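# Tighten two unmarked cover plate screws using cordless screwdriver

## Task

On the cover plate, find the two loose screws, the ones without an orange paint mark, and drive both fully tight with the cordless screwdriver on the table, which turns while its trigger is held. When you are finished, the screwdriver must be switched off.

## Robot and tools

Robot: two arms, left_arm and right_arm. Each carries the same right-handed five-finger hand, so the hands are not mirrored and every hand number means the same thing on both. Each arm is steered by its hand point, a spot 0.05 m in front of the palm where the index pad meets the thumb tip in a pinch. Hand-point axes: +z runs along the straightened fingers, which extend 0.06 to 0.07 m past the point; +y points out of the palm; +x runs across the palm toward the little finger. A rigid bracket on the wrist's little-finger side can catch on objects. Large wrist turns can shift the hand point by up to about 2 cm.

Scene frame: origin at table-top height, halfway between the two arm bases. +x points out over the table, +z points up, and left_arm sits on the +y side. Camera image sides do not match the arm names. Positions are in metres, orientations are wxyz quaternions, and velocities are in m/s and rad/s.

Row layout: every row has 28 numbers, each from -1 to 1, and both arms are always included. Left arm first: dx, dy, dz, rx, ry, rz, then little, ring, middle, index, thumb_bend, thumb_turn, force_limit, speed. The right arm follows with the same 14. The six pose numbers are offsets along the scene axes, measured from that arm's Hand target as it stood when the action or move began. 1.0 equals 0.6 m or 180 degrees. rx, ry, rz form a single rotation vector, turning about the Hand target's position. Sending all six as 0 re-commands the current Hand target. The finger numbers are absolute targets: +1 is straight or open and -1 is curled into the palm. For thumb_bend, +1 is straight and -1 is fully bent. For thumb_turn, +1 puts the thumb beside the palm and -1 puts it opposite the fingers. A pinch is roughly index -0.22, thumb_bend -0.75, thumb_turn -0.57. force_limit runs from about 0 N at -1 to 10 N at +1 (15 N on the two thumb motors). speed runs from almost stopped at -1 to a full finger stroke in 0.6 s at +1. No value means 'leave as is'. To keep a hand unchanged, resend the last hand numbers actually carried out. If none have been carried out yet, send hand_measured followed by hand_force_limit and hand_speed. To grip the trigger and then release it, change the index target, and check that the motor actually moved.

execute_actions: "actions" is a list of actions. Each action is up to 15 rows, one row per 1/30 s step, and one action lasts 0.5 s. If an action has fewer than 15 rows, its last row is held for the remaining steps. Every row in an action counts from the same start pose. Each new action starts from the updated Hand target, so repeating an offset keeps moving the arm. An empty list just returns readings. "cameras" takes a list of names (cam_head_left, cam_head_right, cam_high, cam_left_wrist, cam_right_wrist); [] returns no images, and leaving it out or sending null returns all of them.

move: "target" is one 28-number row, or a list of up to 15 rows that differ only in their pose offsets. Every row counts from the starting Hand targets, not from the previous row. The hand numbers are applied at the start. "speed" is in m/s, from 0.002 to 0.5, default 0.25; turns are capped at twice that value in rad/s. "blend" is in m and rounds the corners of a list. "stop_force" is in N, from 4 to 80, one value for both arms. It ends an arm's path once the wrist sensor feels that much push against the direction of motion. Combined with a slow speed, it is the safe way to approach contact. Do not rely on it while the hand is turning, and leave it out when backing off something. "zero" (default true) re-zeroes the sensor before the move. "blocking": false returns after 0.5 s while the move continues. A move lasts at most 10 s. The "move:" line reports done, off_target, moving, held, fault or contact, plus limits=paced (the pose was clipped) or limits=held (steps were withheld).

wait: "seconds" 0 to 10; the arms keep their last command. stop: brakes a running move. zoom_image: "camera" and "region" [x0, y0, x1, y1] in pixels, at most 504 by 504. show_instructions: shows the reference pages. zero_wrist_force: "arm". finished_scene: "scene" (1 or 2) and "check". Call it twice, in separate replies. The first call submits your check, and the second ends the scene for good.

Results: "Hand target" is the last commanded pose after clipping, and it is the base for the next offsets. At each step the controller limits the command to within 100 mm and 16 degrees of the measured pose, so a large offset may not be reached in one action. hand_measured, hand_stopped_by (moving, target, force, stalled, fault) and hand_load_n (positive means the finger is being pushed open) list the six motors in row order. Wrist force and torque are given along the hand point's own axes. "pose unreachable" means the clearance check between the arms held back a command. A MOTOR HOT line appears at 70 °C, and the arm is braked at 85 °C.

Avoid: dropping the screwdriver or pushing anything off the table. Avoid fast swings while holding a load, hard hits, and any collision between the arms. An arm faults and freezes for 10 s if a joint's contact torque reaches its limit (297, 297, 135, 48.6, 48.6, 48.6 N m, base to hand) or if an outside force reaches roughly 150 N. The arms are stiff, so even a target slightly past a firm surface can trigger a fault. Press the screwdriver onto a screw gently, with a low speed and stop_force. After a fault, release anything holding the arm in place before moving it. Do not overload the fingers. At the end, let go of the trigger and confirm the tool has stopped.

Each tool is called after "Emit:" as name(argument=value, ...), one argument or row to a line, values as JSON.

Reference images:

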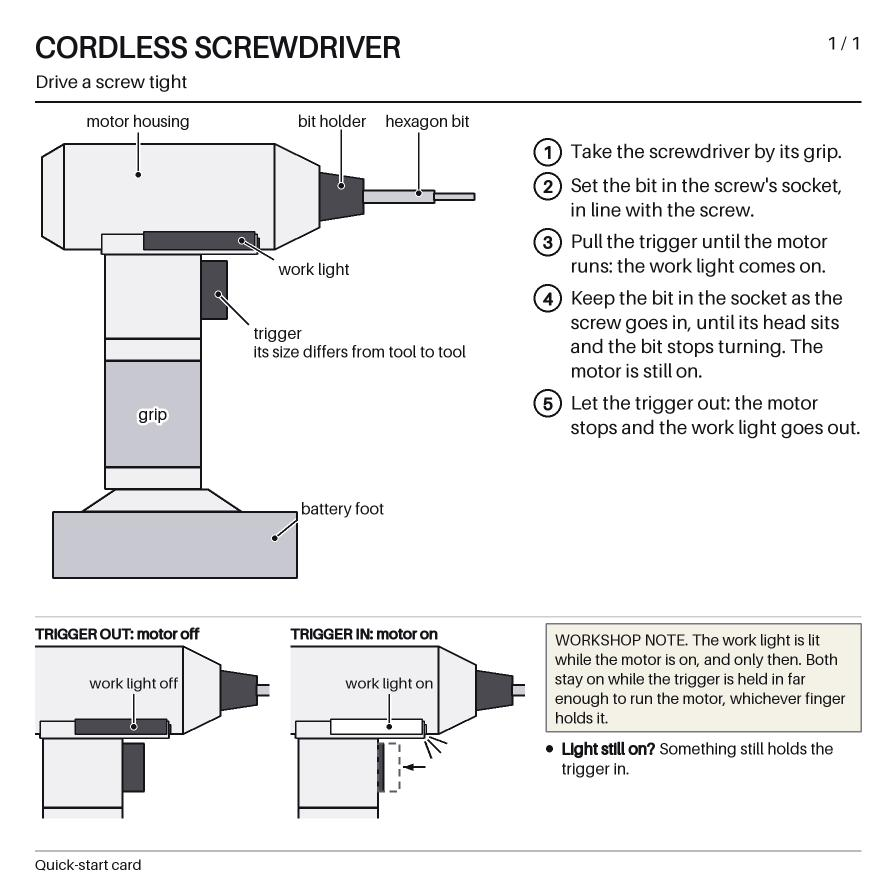

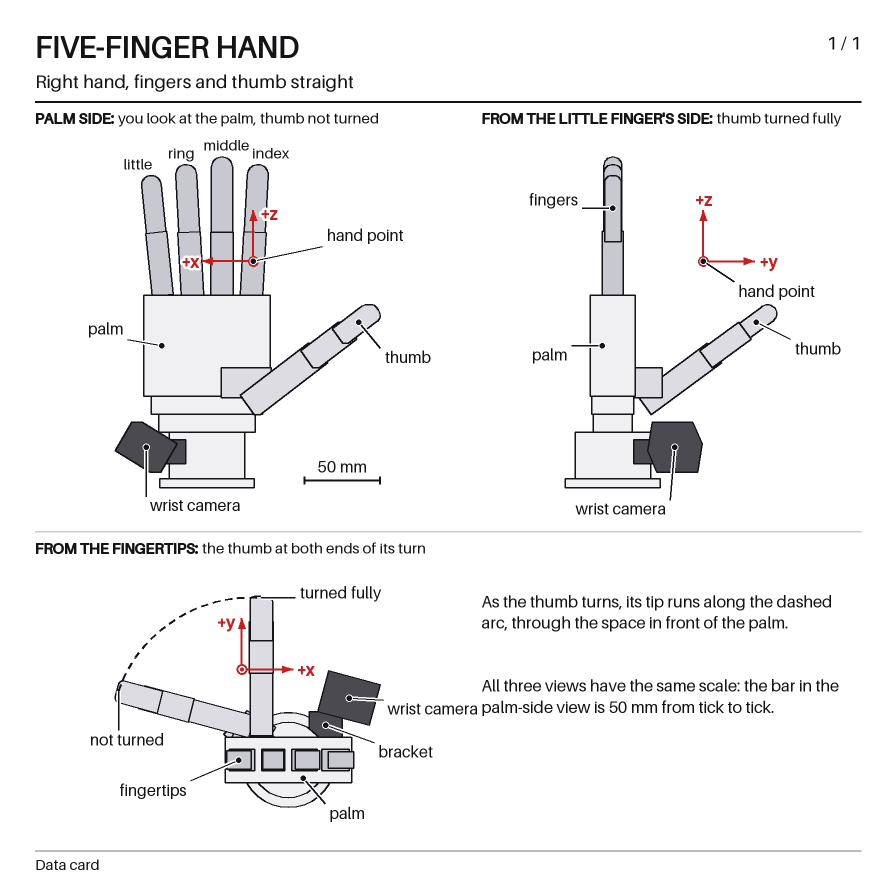

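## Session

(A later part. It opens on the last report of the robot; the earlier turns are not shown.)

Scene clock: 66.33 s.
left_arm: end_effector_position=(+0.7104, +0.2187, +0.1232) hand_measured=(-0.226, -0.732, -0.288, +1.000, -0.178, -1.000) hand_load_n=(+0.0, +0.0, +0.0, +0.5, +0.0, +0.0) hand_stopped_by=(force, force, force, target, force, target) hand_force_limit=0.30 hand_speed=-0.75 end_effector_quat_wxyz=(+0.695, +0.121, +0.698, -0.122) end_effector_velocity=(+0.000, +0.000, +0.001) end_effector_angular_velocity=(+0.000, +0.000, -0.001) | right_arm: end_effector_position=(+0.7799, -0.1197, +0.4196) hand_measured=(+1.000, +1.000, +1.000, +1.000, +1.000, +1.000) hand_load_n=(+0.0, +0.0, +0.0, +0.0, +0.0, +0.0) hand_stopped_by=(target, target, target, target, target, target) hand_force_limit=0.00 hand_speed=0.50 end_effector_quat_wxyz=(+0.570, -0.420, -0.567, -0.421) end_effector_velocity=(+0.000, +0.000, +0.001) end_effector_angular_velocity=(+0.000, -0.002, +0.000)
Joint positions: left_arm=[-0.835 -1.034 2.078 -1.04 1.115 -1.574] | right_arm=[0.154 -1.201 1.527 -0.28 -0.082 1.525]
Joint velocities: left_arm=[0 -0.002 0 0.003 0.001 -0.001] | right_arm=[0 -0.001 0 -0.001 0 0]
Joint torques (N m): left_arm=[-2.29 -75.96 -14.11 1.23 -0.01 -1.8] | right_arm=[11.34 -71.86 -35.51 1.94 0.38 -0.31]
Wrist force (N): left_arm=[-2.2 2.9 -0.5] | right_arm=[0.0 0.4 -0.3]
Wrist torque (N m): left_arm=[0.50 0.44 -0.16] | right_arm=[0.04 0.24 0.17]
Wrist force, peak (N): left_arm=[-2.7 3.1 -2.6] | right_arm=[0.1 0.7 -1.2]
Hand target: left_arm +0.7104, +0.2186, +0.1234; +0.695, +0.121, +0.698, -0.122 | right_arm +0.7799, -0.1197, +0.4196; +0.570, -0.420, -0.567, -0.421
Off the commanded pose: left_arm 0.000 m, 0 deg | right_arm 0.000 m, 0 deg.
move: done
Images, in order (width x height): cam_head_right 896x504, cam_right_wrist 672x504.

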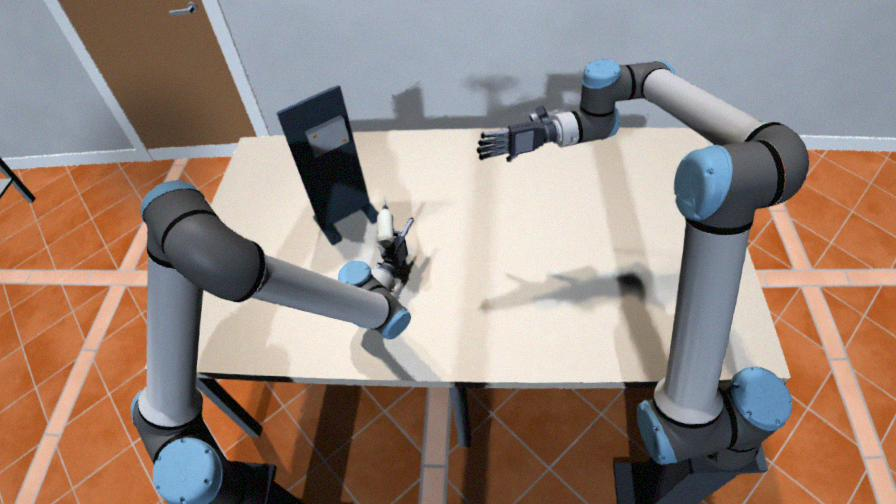

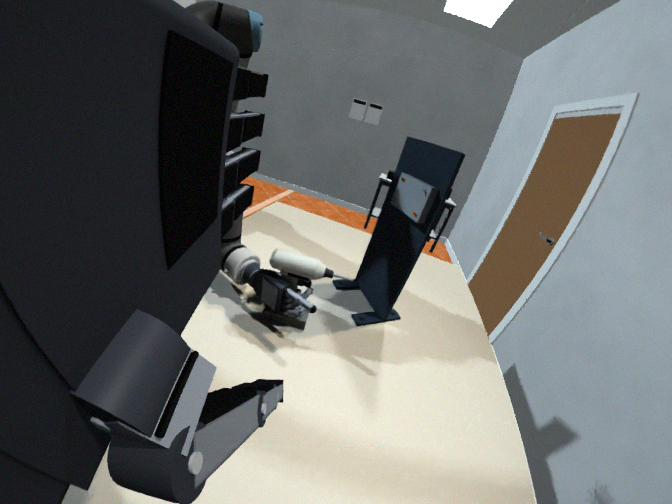

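Emit:
move(
  target=[0,0,0,0,0,0,0.3,0.3,0.3,1,0.3,-1,0.0,-0.6,0,0,0,0,0,0,1,1,1,1,1,1,0,0.5],
  cameras=["cam_right_wrist","cam_head_right","cam_left_wrist"],
)

Emit:
zoom_image(
  camera="cam_right_wrist",
  region=[210, 210, 390, 345],
)

Emit:
zoom_image(
  camera="cam_head_right",
  region=[340, 180, 440, 300],
)

Scene clock: 68.33 s.
left_arm: end_effector_position=(+0.7104, +0.2186, +0.1234) hand_measured=(+0.300, +0.300, +0.300, +1.000, +0.300, -1.000) hand_load_n=(+0.0, +0.0, +0.0, +0.0, +0.0, +0.0) hand_stopped_by=(target, target, target, target, target, target) hand_force_limit=0.00 hand_speed=-0.60 end_effector_quat_wxyz=(+0.695, +0.121, +0.698, -0.122) end_effector_velocity=(+0.000, +0.000, -0.001) end_effector_angular_velocity=(+0.001, +0.000, +0.000) | right_arm: end_effector_position=(+0.7799, -0.1197, +0.4196) hand_measured=(+1.000, +1.000, +1.000, +1.000, +1.000, +1.000) hand_load_n=(+0.0, +0.0, +0.0, +0.0, +0.0, +0.0) hand_stopped_by=(target, target, target, target, target, target) hand_force_limit=0.00 hand_speed=0.50 end_effector_quat_wxyz=(+0.570, -0.420, -0.567, -0.421) end_effector_velocity=(+0.000, +0.000, -0.001) end_effector_angular_velocity=(+0.000, +0.000, +0.000)
Joint positions: left_arm=[-0.835 -1.034 2.078 -1.04 1.115 -1.574] | right_arm=[0.154 -1.201 1.527 -0.28 -0.082 1.525]
Joint velocities: left_arm=[0 0.001 0 0 0 0] | right_arm=[0 0.001 0 -0.001 0 0]
Joint torques (N m): left_arm=[0.73 -77.51 -35.46 -0.06 0.85 -1.79] | right_arm=[10.71 -71.83 -35.58 1.99 0.49 -0.25]
Wrist force (N): left_arm=[-1.4 2.6 -0.4] | right_arm=[0.0 0.6 -0.5]
Wrist torque (N m): left_arm=[0.43 0.32 -0.12] | right_arm=[0.08 0.25 0.18]
Wrist force, peak (N): left_arm=[-2.0 3.1 -0.5] | right_arm=[0.4 0.8 -0.7]
Hand target: left_arm +0.7104, +0.2186, +0.1234; +0.695, +0.121, +0.698, -0.122 | right_arm +0.7799, -0.1197, +0.4196; +0.570, -0.420, -0.567, -0.421
Off the commanded pose: left_arm 0.000 m, 0 deg | right_arm 0.000 m, 0 deg.
move: done
Images, in order (width x height): cam_head_right 896x504, cam_left_wrist 672x504, cam_right_wrist 672x504.

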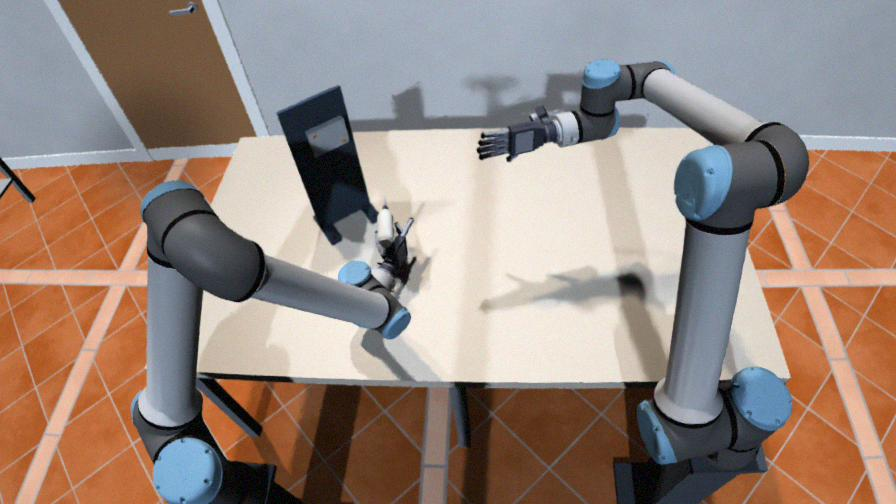

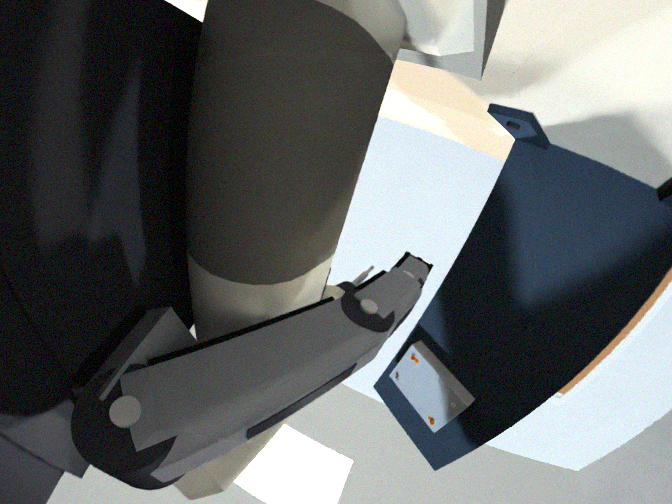

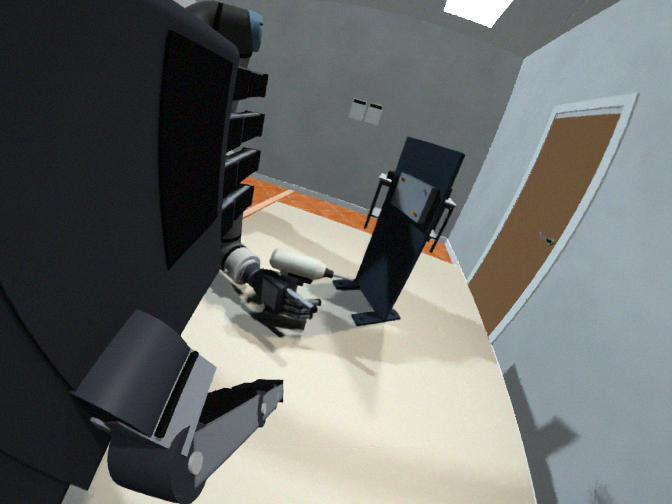

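Scaled by 2.800 from the camera's 672x504 image, which has a finer 960x720 frame.

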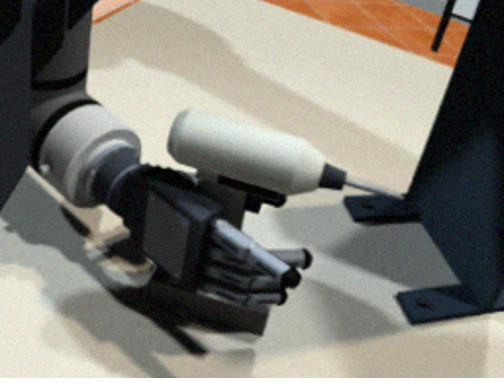

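Scaled by 4.200.

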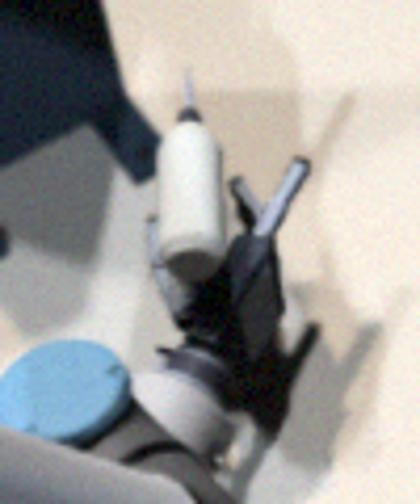

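Emit:
move(
  target=[0.0086,0.0235,0,0,0,0,0.3,0.3,0.3,1,0.3,-1,0.0,-0.6,0,0,0,0,0,0,1,1,1,1,1,1,0,0.5],
  speed=0.02,
  cameras=["cam_right_wrist","cam_head_right","cam_left_wrist"],
)

Emit:
zoom_image(
  camera="cam_right_wrist",
  region=[210, 210, 390, 345],
)

Emit:
zoom_image(
  camera="cam_head_right",
  region=[340, 180, 440, 300],
)

Scene clock: 70.27 s.
left_arm: end_effector_position=(+0.7156, +0.2329, +0.1234) hand_measured=(+0.300, +0.300, +0.300, +1.000, +0.300, -1.000) hand_load_n=(+0.0, +0.0, +0.0, +0.0, +0.0, +0.0) hand_stopped_by=(target, target, target, target, target, target) hand_force_limit=0.00 hand_speed=-0.60 end_effector_quat_wxyz=(+0.695, +0.121, +0.698, -0.122) end_effector_velocity=(-0.001, -0.001, +0.000) end_effector_angular_velocity=(+0.000, -0.001, +0.000) | right_arm: end_effector_position=(+0.7799, -0.1197, +0.4196) hand_measured=(+1.000, +1.000, +1.000, +1.000, +1.000, +1.000) hand_load_n=(+0.0, +0.0, +0.0, +0.0, +0.0, +0.0) hand_stopped_by=(target, target, target, target, target, target) hand_force_limit=0.00 hand_speed=0.50 end_effector_quat_wxyz=(+0.570, -0.420, -0.567, -0.421) end_effector_velocity=(+0.000, +0.000, +0.001) end_effector_angular_velocity=(+0.000, -0.001, +0.000)
Joint positions: left_arm=[-0.812 -1.036 2.082 -1.042 1.138 -1.574] | right_arm=[0.154 -1.201 1.527 -0.28 -0.082 1.525]
Joint velocities: left_arm=[-0.002 -0.001 0 0 -0.002 0.001] | right_arm=[0 -0.001 0 0 0 0]
Joint torques (N m): left_arm=[-12.17 -75.27 -14.14 -4.9 -1.46 4.09] | right_arm=[11.77 -72.74 -35.43 2.08 0.46 -0.33]
Wrist force (N): left_arm=[-1.9 2.9 -0.6] | right_arm=[-0.1 0.7 -0.7]
Wrist torque (N m): left_arm=[0.51 0.41 -0.14] | right_arm=[0.10 0.27 0.18]
Wrist force, peak (N): left_arm=[-2.0 3.0 -0.7] | right_arm=[-0.1 0.7 -1.1]
Hand target: left_arm +0.7156, +0.2327, +0.1234; +0.695, +0.121, +0.698, -0.122 | right_arm +0.7799, -0.1197, +0.4196; +0.570, -0.420, -0.567, -0.421
Off the commanded pose: left_arm 0.000 m, 0 deg | right_arm 0.000 m, 0 deg.
move: done
Images, in order (width x height): cam_head_right 896x504, cam_left_wrist 672x504, cam_right_wrist 672x504.

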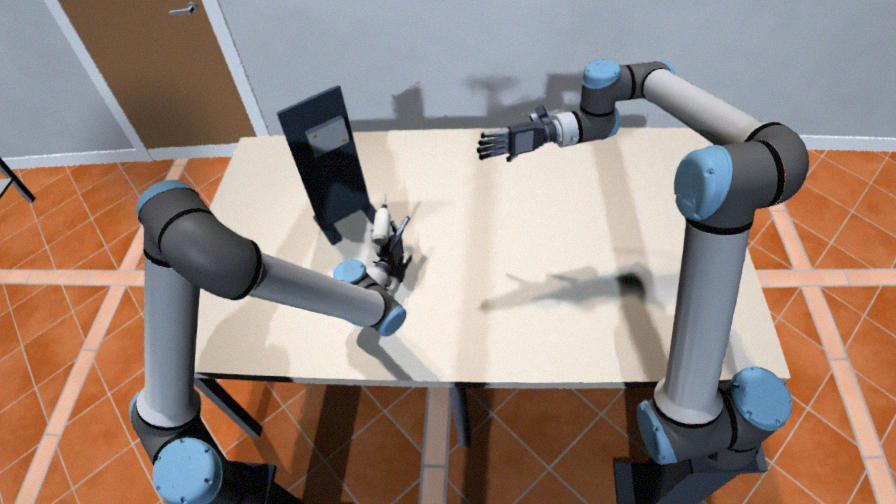

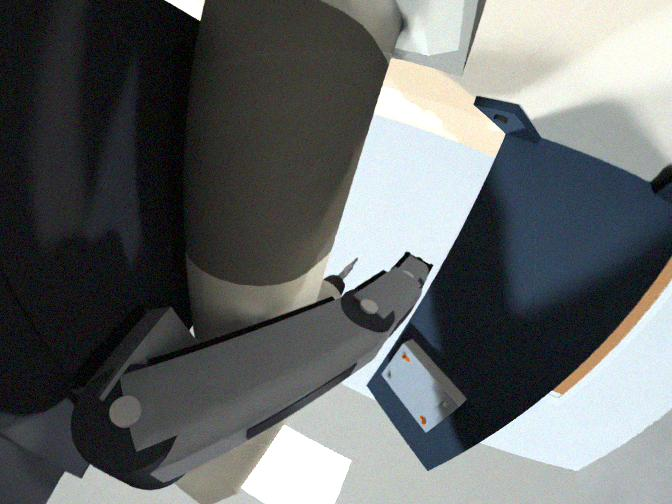

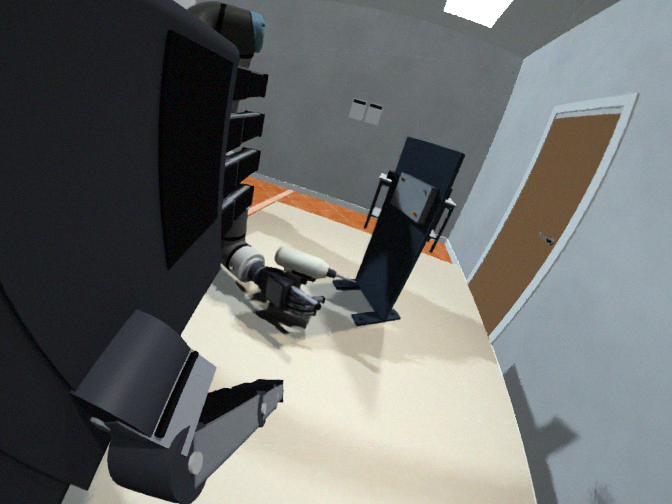

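Scaled by 2.800 from the camera's 672x504 image, which has a finer 960x720 frame.

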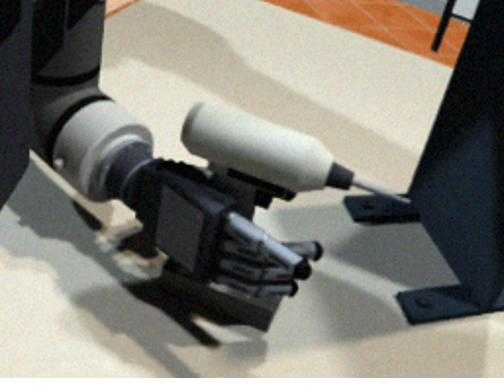

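Scaled by 4.200.

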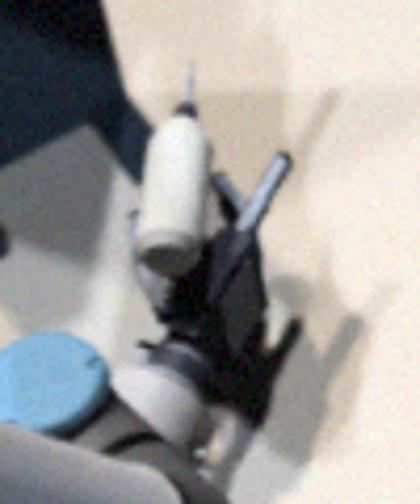

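Emit:
execute_actions(
  actions=[],
  cameras=["cam_head_left","cam_high"],
)

Emit:
zoom_image(
  camera="cam_head_left",
  region=[330, 180, 450, 300],
)

Emit:
zoom_image(
  camera="cam_high",
  region=[330, 150, 530, 350],
)

Scene clock: 70.50 s.
left_arm: end_effector_position=(+0.7156, +0.2328, +0.1234) hand_measured=(+0.300, +0.300, +0.300, +1.000, +0.300, -1.000) hand_load_n=(+0.0, +0.0, +0.0, +0.0, +0.0, +0.0) hand_stopped_by=(target, target, target, target, target, target) hand_force_limit=0.00 hand_speed=-0.60 end_effector_quat_wxyz=(+0.695, +0.121, +0.698, -0.122) end_effector_velocity=(+0.000, +0.000, +0.000) end_effector_angular_velocity=(+0.003, +0.000, +0.000) | right_arm: end_effector_position=(+0.7799, -0.1197, +0.4196) hand_measured=(+1.000, +1.000, +1.000, +1.000, +1.000, +1.000) hand_load_n=(+0.0, +0.0, +0.0, +0.0, +0.0, +0.0) hand_stopped_by=(target, target, target, target, target, target) hand_force_limit=0.00 hand_speed=0.50 end_effector_quat_wxyz=(+0.570, -0.420, -0.567, -0.421) end_effector_velocity=(+0.000, +0.000, -0.001) end_effector_angular_velocity=(-0.001, +0.002, +0.000)
Joint positions: left_arm=[-0.813 -1.036 2.082 -1.042 1.138 -1.574] | right_arm=[0.154 -1.201 1.527 -0.28 -0.082 1.525]
Joint velocities: left_arm=[0 0.001 0 0 -0.001 0.002] | right_arm=[0 0.001 0 0.001 0 0]
Joint torques (N m): left_arm=[-14.81 -70.68 -18.63 -3.93 -2.85 3.62] | right_arm=[11.78 -71.7 -34.94 1.99 0.39 -0.37]
Wrist force (N): left_arm=[-1.5 2.9 -0.4] | right_arm=[0.0 0.4 -0.7]
Wrist torque (N m): left_arm=[0.49 0.33 -0.12] | right_arm=[0.06 0.25 0.18]
Wrist force, peak (N): left_arm=[-1.8 3.1 -0.8] | right_arm=[0.4 0.7 -0.5]
Hand target: left_arm +0.7156, +0.2327, +0.1234; +0.695, +0.121, +0.698, -0.122 | right_arm +0.7799, -0.1197, +0.4196; +0.570, -0.420, -0.567, -0.421
Off the commanded pose: left_arm 0.000 m, 0 deg | right_arm 0.000 m, 0 deg.
Images, in order (width x height): cam_head_left 896x504, cam_high 896x504.

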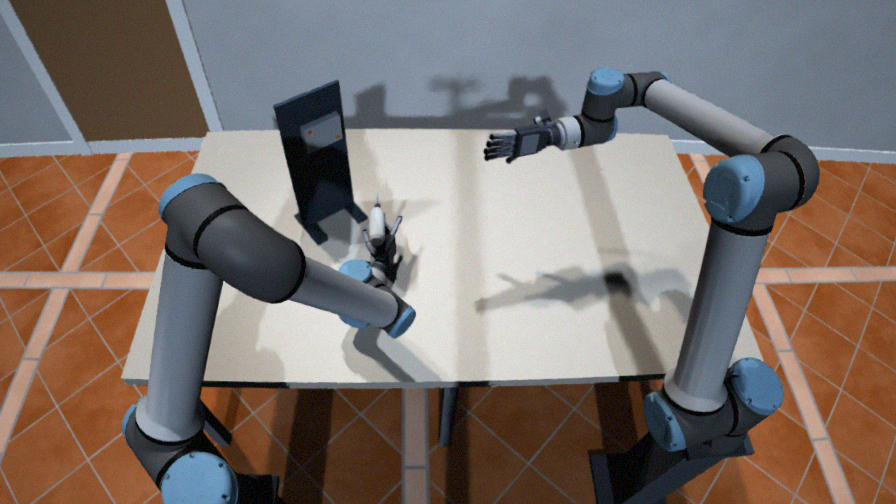

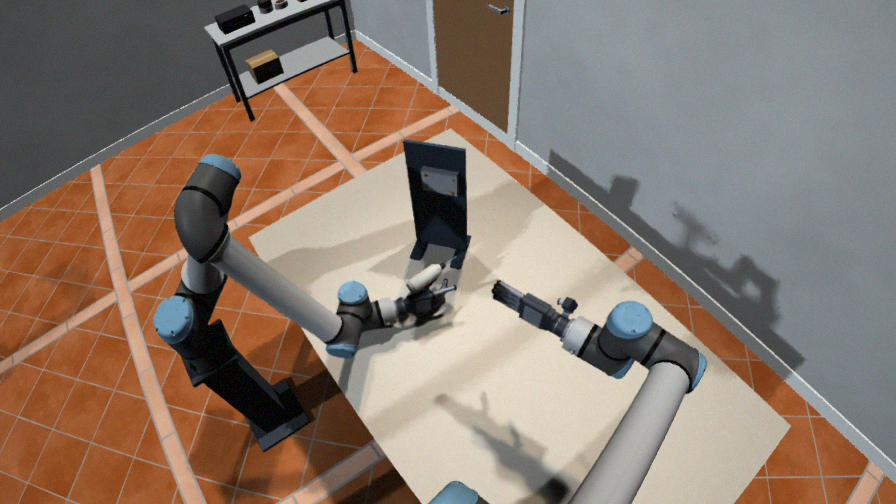

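Scaled by 4.200.

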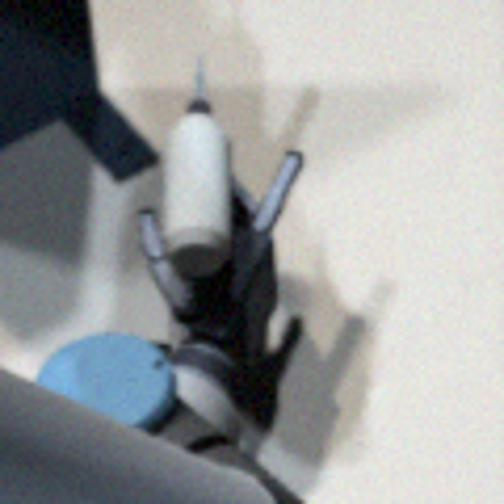

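Scaled by 2.520.

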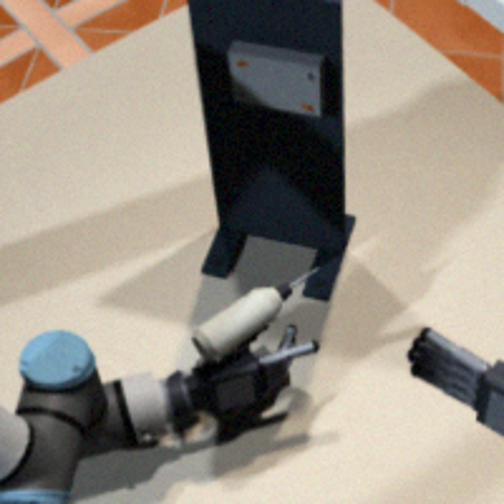

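Emit:
move(
  target=[-0.0086,-0.0235,0,0,0,0,0.3,0.3,0.3,1,0.9,-1,0.0,-0.6,0,0,0,0,0,0,1,1,1,1,1,1,0,0.5],
  speed=0.02,
  cameras=["cam_right_wrist","cam_head_right","cam_left_wrist"],
)

Emit:
zoom_image(
  camera="cam_right_wrist",
  region=[210, 210, 390, 345],
)

Emit:
zoom_image(
  camera="cam_head_right",
  region=[340, 180, 440, 300],
)

Scene clock: 72.57 s.
left_arm: end_effector_position=(+0.7104, +0.2186, +0.1234) hand_measured=(+0.300, +0.300, +0.300, +1.000, +0.900, -1.000) hand_load_n=(+0.0, +0.0, +0.0, +0.0, +0.0, -0.5) hand_stopped_by=(target, target, target, target, target, target) hand_force_limit=0.00 hand_speed=-0.60 end_effector_quat_wxyz=(+0.695, +0.121, +0.698, -0.122) end_effector_velocity=(+0.000, +0.001, +0.000) end_effector_angular_velocity=(+0.000, +0.000, +0.000) | right_arm: end_effector_position=(+0.7799, -0.1197, +0.4196) hand_measured=(+1.000, +1.000, +1.000, +1.000, +1.000, +1.000) hand_load_n=(+0.0, +0.0, +0.0, +0.0, +0.0, +0.0) hand_stopped_by=(target, target, target, target, target, target) hand_force_limit=0.00 hand_speed=0.50 end_effector_quat_wxyz=(+0.570, -0.420, -0.567, -0.421) end_effector_velocity=(+0.000, +0.000, -0.001) end_effector_angular_velocity=(+0.000, +0.000, +0.000)
Joint positions: left_arm=[-0.835 -1.034 2.077 -1.04 1.115 -1.574] | right_arm=[0.154 -1.201 1.527 -0.28 -0.082 1.525]
Joint velocities: left_arm=[0.001 0 0 0 0 0] | right_arm=[0 0.001 0 -0.001 0 0]
Joint torques (N m): left_arm=[9.6 -54.58 -14.99 -2.22 2.25 -2.65] | right_arm=[11.52 -72.01 -35.33 2.01 0.31 -0.23]
Wrist force (N): left_arm=[-2.0 2.7 -0.2] | right_arm=[-0.1 0.5 -0.5]
Wrist torque (N m): left_arm=[0.45 0.40 -0.15] | right_arm=[0.08 0.26 0.18]
Wrist force, peak (N): left_arm=[-1.8 4.1 -0.8] | right_arm=[-0.4 0.7 -0.9]
Hand target: left_arm +0.7104, +0.2186, +0.1234; +0.695, +0.121, +0.698, -0.122 | right_arm +0.7799, -0.1197, +0.4196; +0.570, -0.420, -0.567, -0.421
Off the commanded pose: left_arm 0.000 m, 0 deg | right_arm 0.000 m, 0 deg.
move: done
Images, in order (width x height): cam_head_right 896x504, cam_left_wrist 672x504, cam_right_wrist 672x504.

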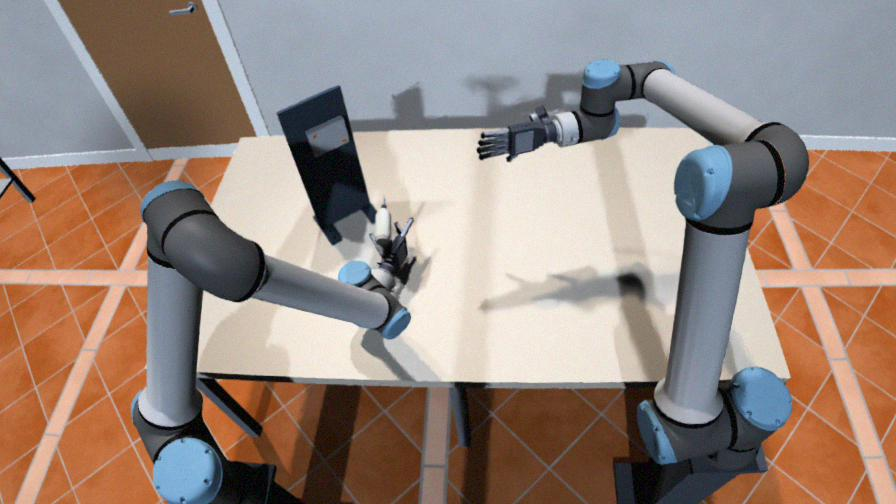

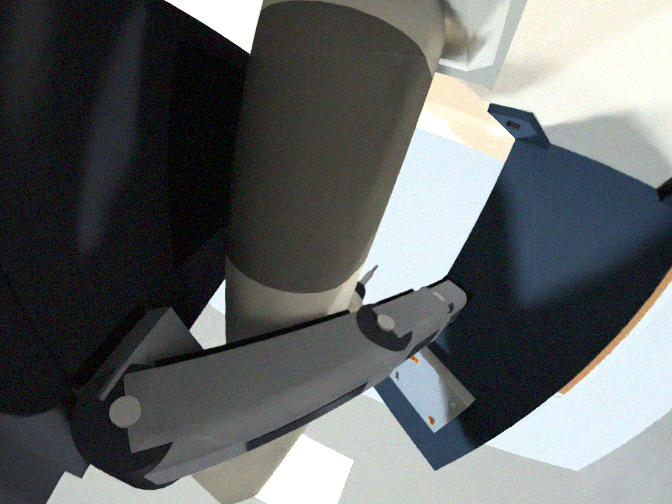

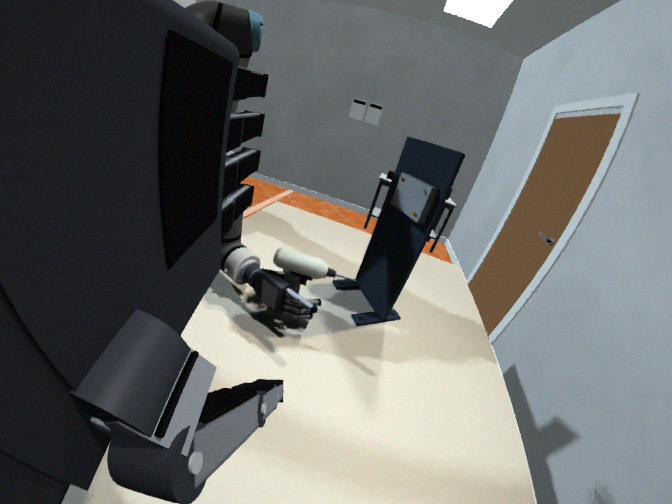

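Scaled by 2.800 from the camera's 672x504 image, which has a finer 960x720 frame.

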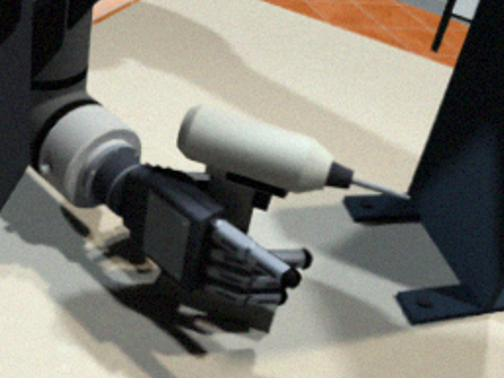

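Scaled by 4.200.

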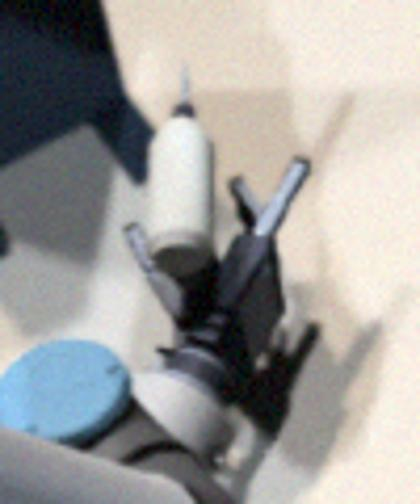

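Emit:
move(
  target=[0,0,-0.02,0,0,0,0.3,0.3,0.3,1,0.9,-1,0.0,-0.6,0,0,0,0,0,0,1,1,1,1,1,1,0,0.5],
  speed=0.02,
  stop_force=8,
  cameras=["cam_right_wrist","cam_head_right","cam_left_wrist"],
)

Emit:
zoom_image(
  camera="cam_right_wrist",
  region=[210, 210, 390, 345],
)

Emit:
zoom_image(
  camera="cam_head_right",
  region=[340, 180, 440, 300],
)

Scene clock: 74.80 s.
left_arm: end_effector_position=(+0.7104, +0.2187, +0.1114) hand_measured=(+0.300, +0.300, +0.300, +1.000, +0.900, -1.000) hand_load_n=(+0.0, +0.0, +0.0, +0.0, +0.0, -0.5) hand_stopped_by=(target, target, target, target, target, target) hand_force_limit=0.00 hand_speed=-0.60 end_effector_quat_wxyz=(+0.695, +0.121, +0.698, -0.122) end_effector_velocity=(+0.000, +0.000, +0.000) end_effector_angular_velocity=(-0.001, +0.000, -0.001) | right_arm: end_effector_position=(+0.7799, -0.1197, +0.4196) hand_measured=(+1.000, +1.000, +1.000, +1.000, +1.000, +1.000) hand_load_n=(+0.0, +0.0, +0.0, +0.0, +0.0, +0.0) hand_stopped_by=(target, target, target, target, target, target) hand_force_limit=0.00 hand_speed=0.50 end_effector_quat_wxyz=(+0.570, -0.420, -0.567, -0.421) end_effector_velocity=(+0.000, +0.000, -0.001) end_effector_angular_velocity=(+0.000, +0.001, +0.000)
Joint positions: left_arm=[-0.835 -1.015 2.079 -1.06 1.115 -1.574] | right_arm=[0.154 -1.201 1.527 -0.28 -0.082 1.525]
Joint velocities: left_arm=[0 0 0 -0.001 0 0] | right_arm=[0 0.001 0 0 0 0]
Joint torques (N m): left_arm=[11.58 -78.06 -16.64 0.84 1.8 -1.17] | right_arm=[12.25 -72.45 -35.29 2.03 0.43 -0.32]
Wrist force (N): left_arm=[-1.9 2.8 -0.8] | right_arm=[-0.1 0.5 -0.5]
Wrist torque (N m): left_arm=[0.50 0.42 -0.16] | right_arm=[0.07 0.26 0.17]
Wrist force, peak (N): left_arm=[-2.1 3.1 -0.7] | right_arm=[0.1 0.9 -1.0]
Hand target: left_arm +0.7104, +0.2187, +0.1114; +0.695, +0.121, +0.698, -0.122 | right_arm +0.7799, -0.1197, +0.4196; +0.570, -0.420, -0.567, -0.421
Off the commanded pose: left_arm 0.000 m, 0 deg | right_arm 0.000 m, 0 deg.
move: done
Images, in order (width x height): cam_head_right 896x504, cam_left_wrist 672x504, cam_right_wrist 672x504.

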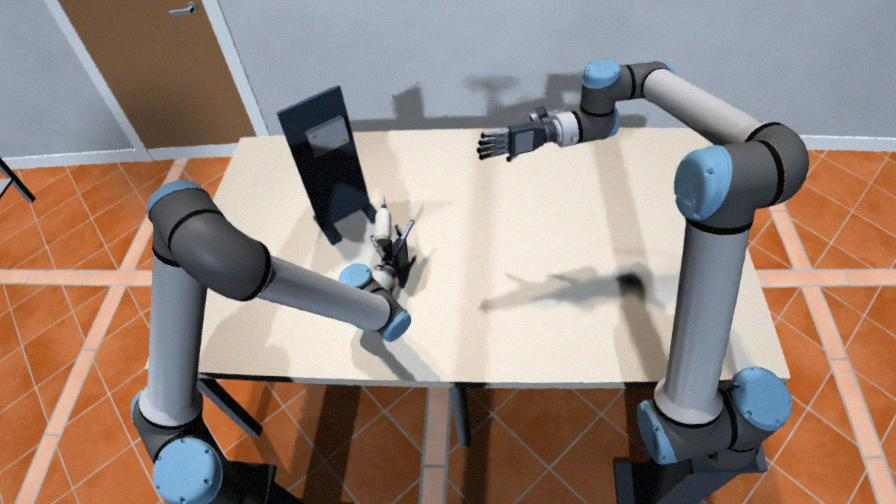

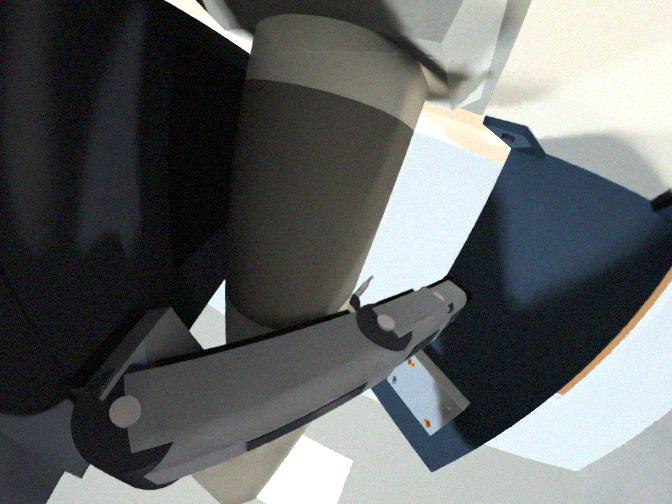

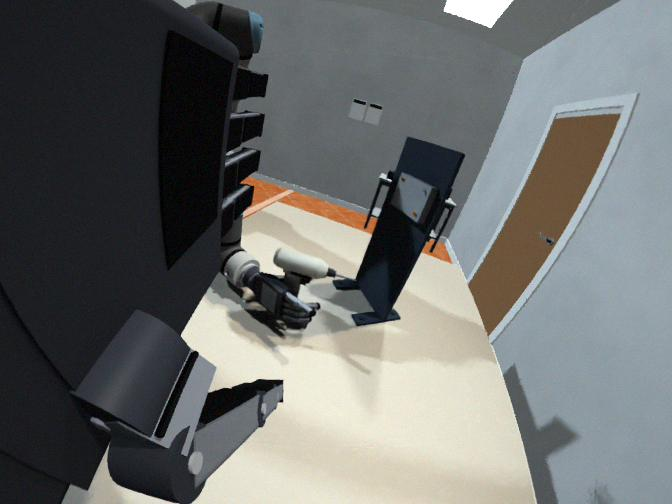

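Scaled by 2.800 from the camera's 672x504 image, which has a finer 960x720 frame.

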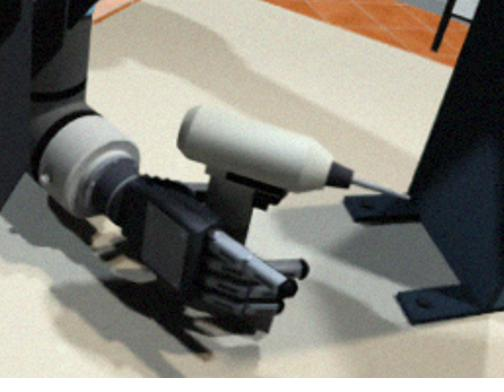

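Scaled by 4.200.

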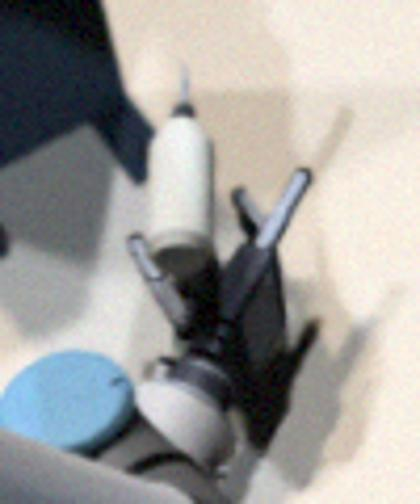

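Emit:
move(
  target=[
    [0,0,0.0367,0,0,0,0.8,0.8,0.8,1,0.9,-1,0.0,-0.2,0,0,0,0,0,0,1,1,1,1,1,1,0,0.5],
    [-0.0438,0.016,0.0367,0,0,0,0.8,0.8,0.8,1,0.9,-1,0.0,-0.2,0,0,0,0,0,0,1,1,1,1,1,1,0,0.5],
  ],
  speed=0.03,
  cameras=["cam_right_wrist","cam_head_right","cam_left_wrist"],
)

Emit:
zoom_image(
  camera="cam_right_wrist",
  region=[210, 210, 390, 345],
)

Emit:
zoom_image(
  camera="cam_head_right",
  region=[340, 180, 440, 300],
)

Scene clock: 77.43 s.
left_arm: end_effector_position=(+0.6840, +0.2283, +0.1335) hand_measured=(+0.800, +0.800, +0.800, +1.000, +0.900, -1.000) hand_load_n=(+0.0, +0.0, +0.0, +0.0, +0.0, -0.5) hand_stopped_by=(target, target, target, target, target, target) hand_force_limit=0.00 hand_speed=-0.20 end_effector_quat_wxyz=(+0.695, +0.121, +0.698, -0.122) end_effector_velocity=(+0.002, -0.002, +0.002) end_effector_angular_velocity=(-0.003, -0.003, +0.000) | right_arm: end_effector_position=(+0.7799, -0.1197, +0.4196) hand_measured=(+1.000, +1.000, +1.000, +1.000, +1.000, +1.000) hand_load_n=(+0.0, +0.0, +0.0, +0.0, +0.0, +0.0) hand_stopped_by=(target, target, target, target, target, target) hand_force_limit=0.00 hand_speed=0.50 end_effector_quat_wxyz=(+0.570, -0.420, -0.567, -0.421) end_effector_velocity=(+0.000, +0.000, +0.000) end_effector_angular_velocity=(+0.000, -0.001, +0.000)
Joint positions: left_arm=[-0.857 -1.078 2.133 -1.051 1.094 -1.574] | right_arm=[0.154 -1.201 1.527 -0.28 -0.082 1.525]
Joint velocities: left_arm=[0 0 -0.004 0 0 0] | right_arm=[0 0 0 -0.001 0 0]
Joint torques (N m): left_arm=[8.79 -41.01 -37.68 0.37 1.46 -3.51] | right_arm=[11.42 -72.07 -35.58 2.02 0.44 -0.45]
Wrist force (N): left_arm=[-1.1 2.7 -0.6] | right_arm=[0.2 0.6 -0.9]
Wrist torque (N m): left_arm=[0.47 0.29 -0.08] | right_arm=[0.09 0.22 0.20]
Wrist force, peak (N): left_arm=[-1.5 3.5 -0.6] | right_arm=[-0.1 0.5 -1.3]
Hand target: left_arm +0.6842, +0.2283, +0.1335; +0.695, +0.121, +0.698, -0.122 | right_arm +0.7799, -0.1197, +0.4196; +0.570, -0.420, -0.567, -0.421
Off the commanded pose: left_arm 0.000 m, 0 deg | right_arm 0.000 m, 0 deg.
move: done
Images, in order (width x height): cam_head_right 896x504, cam_left_wrist 672x504, cam_right_wrist 672x504.

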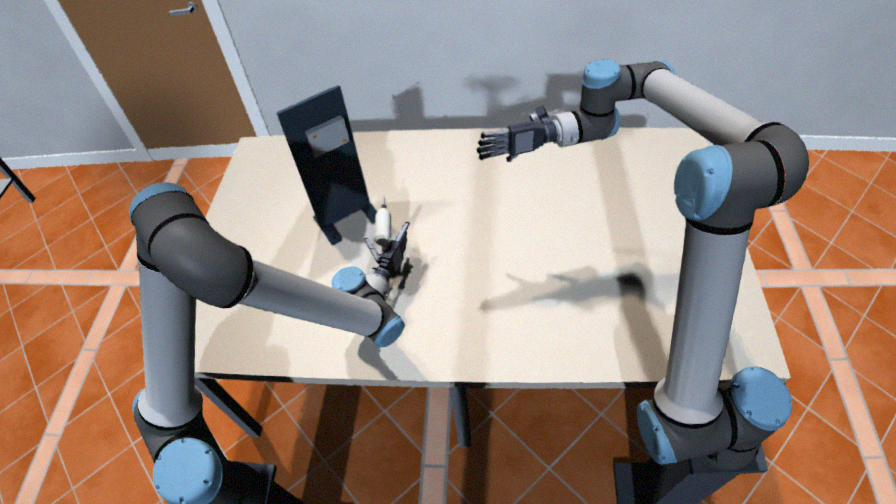

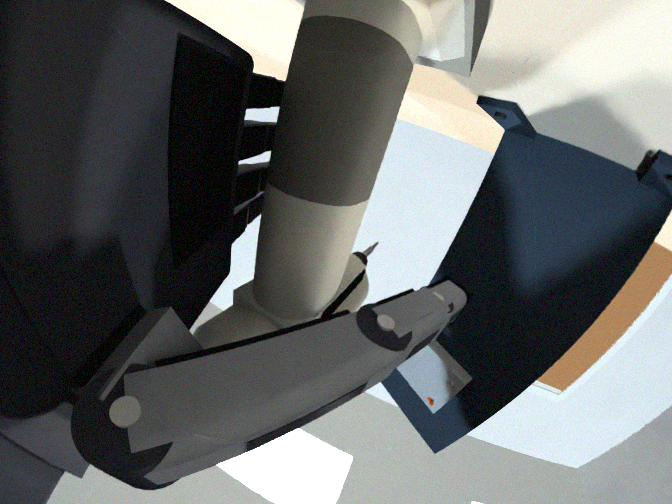

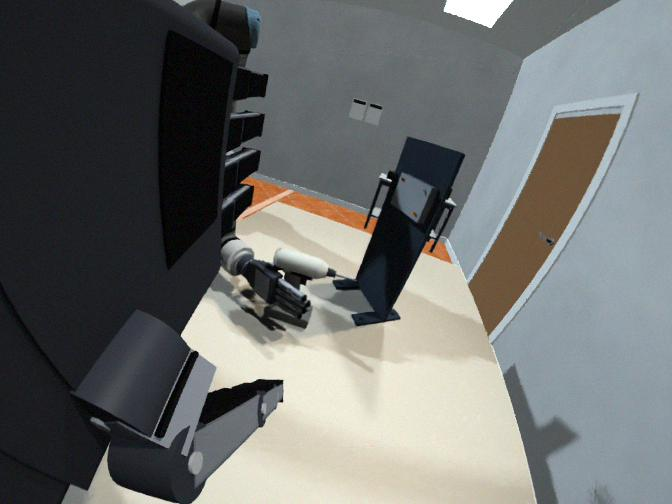

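Scaled by 2.800 from the camera's 672x504 image, which has a finer 960x720 frame.

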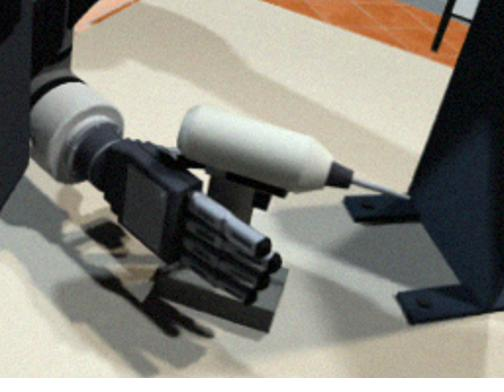

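Scaled by 4.200.

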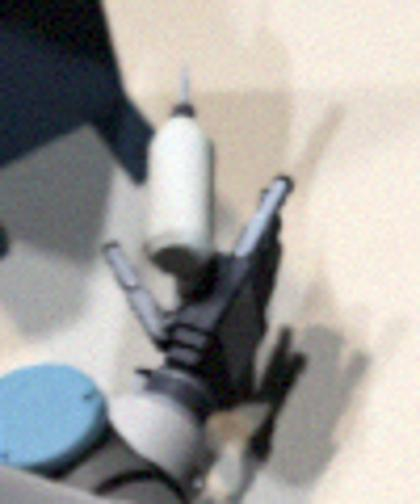

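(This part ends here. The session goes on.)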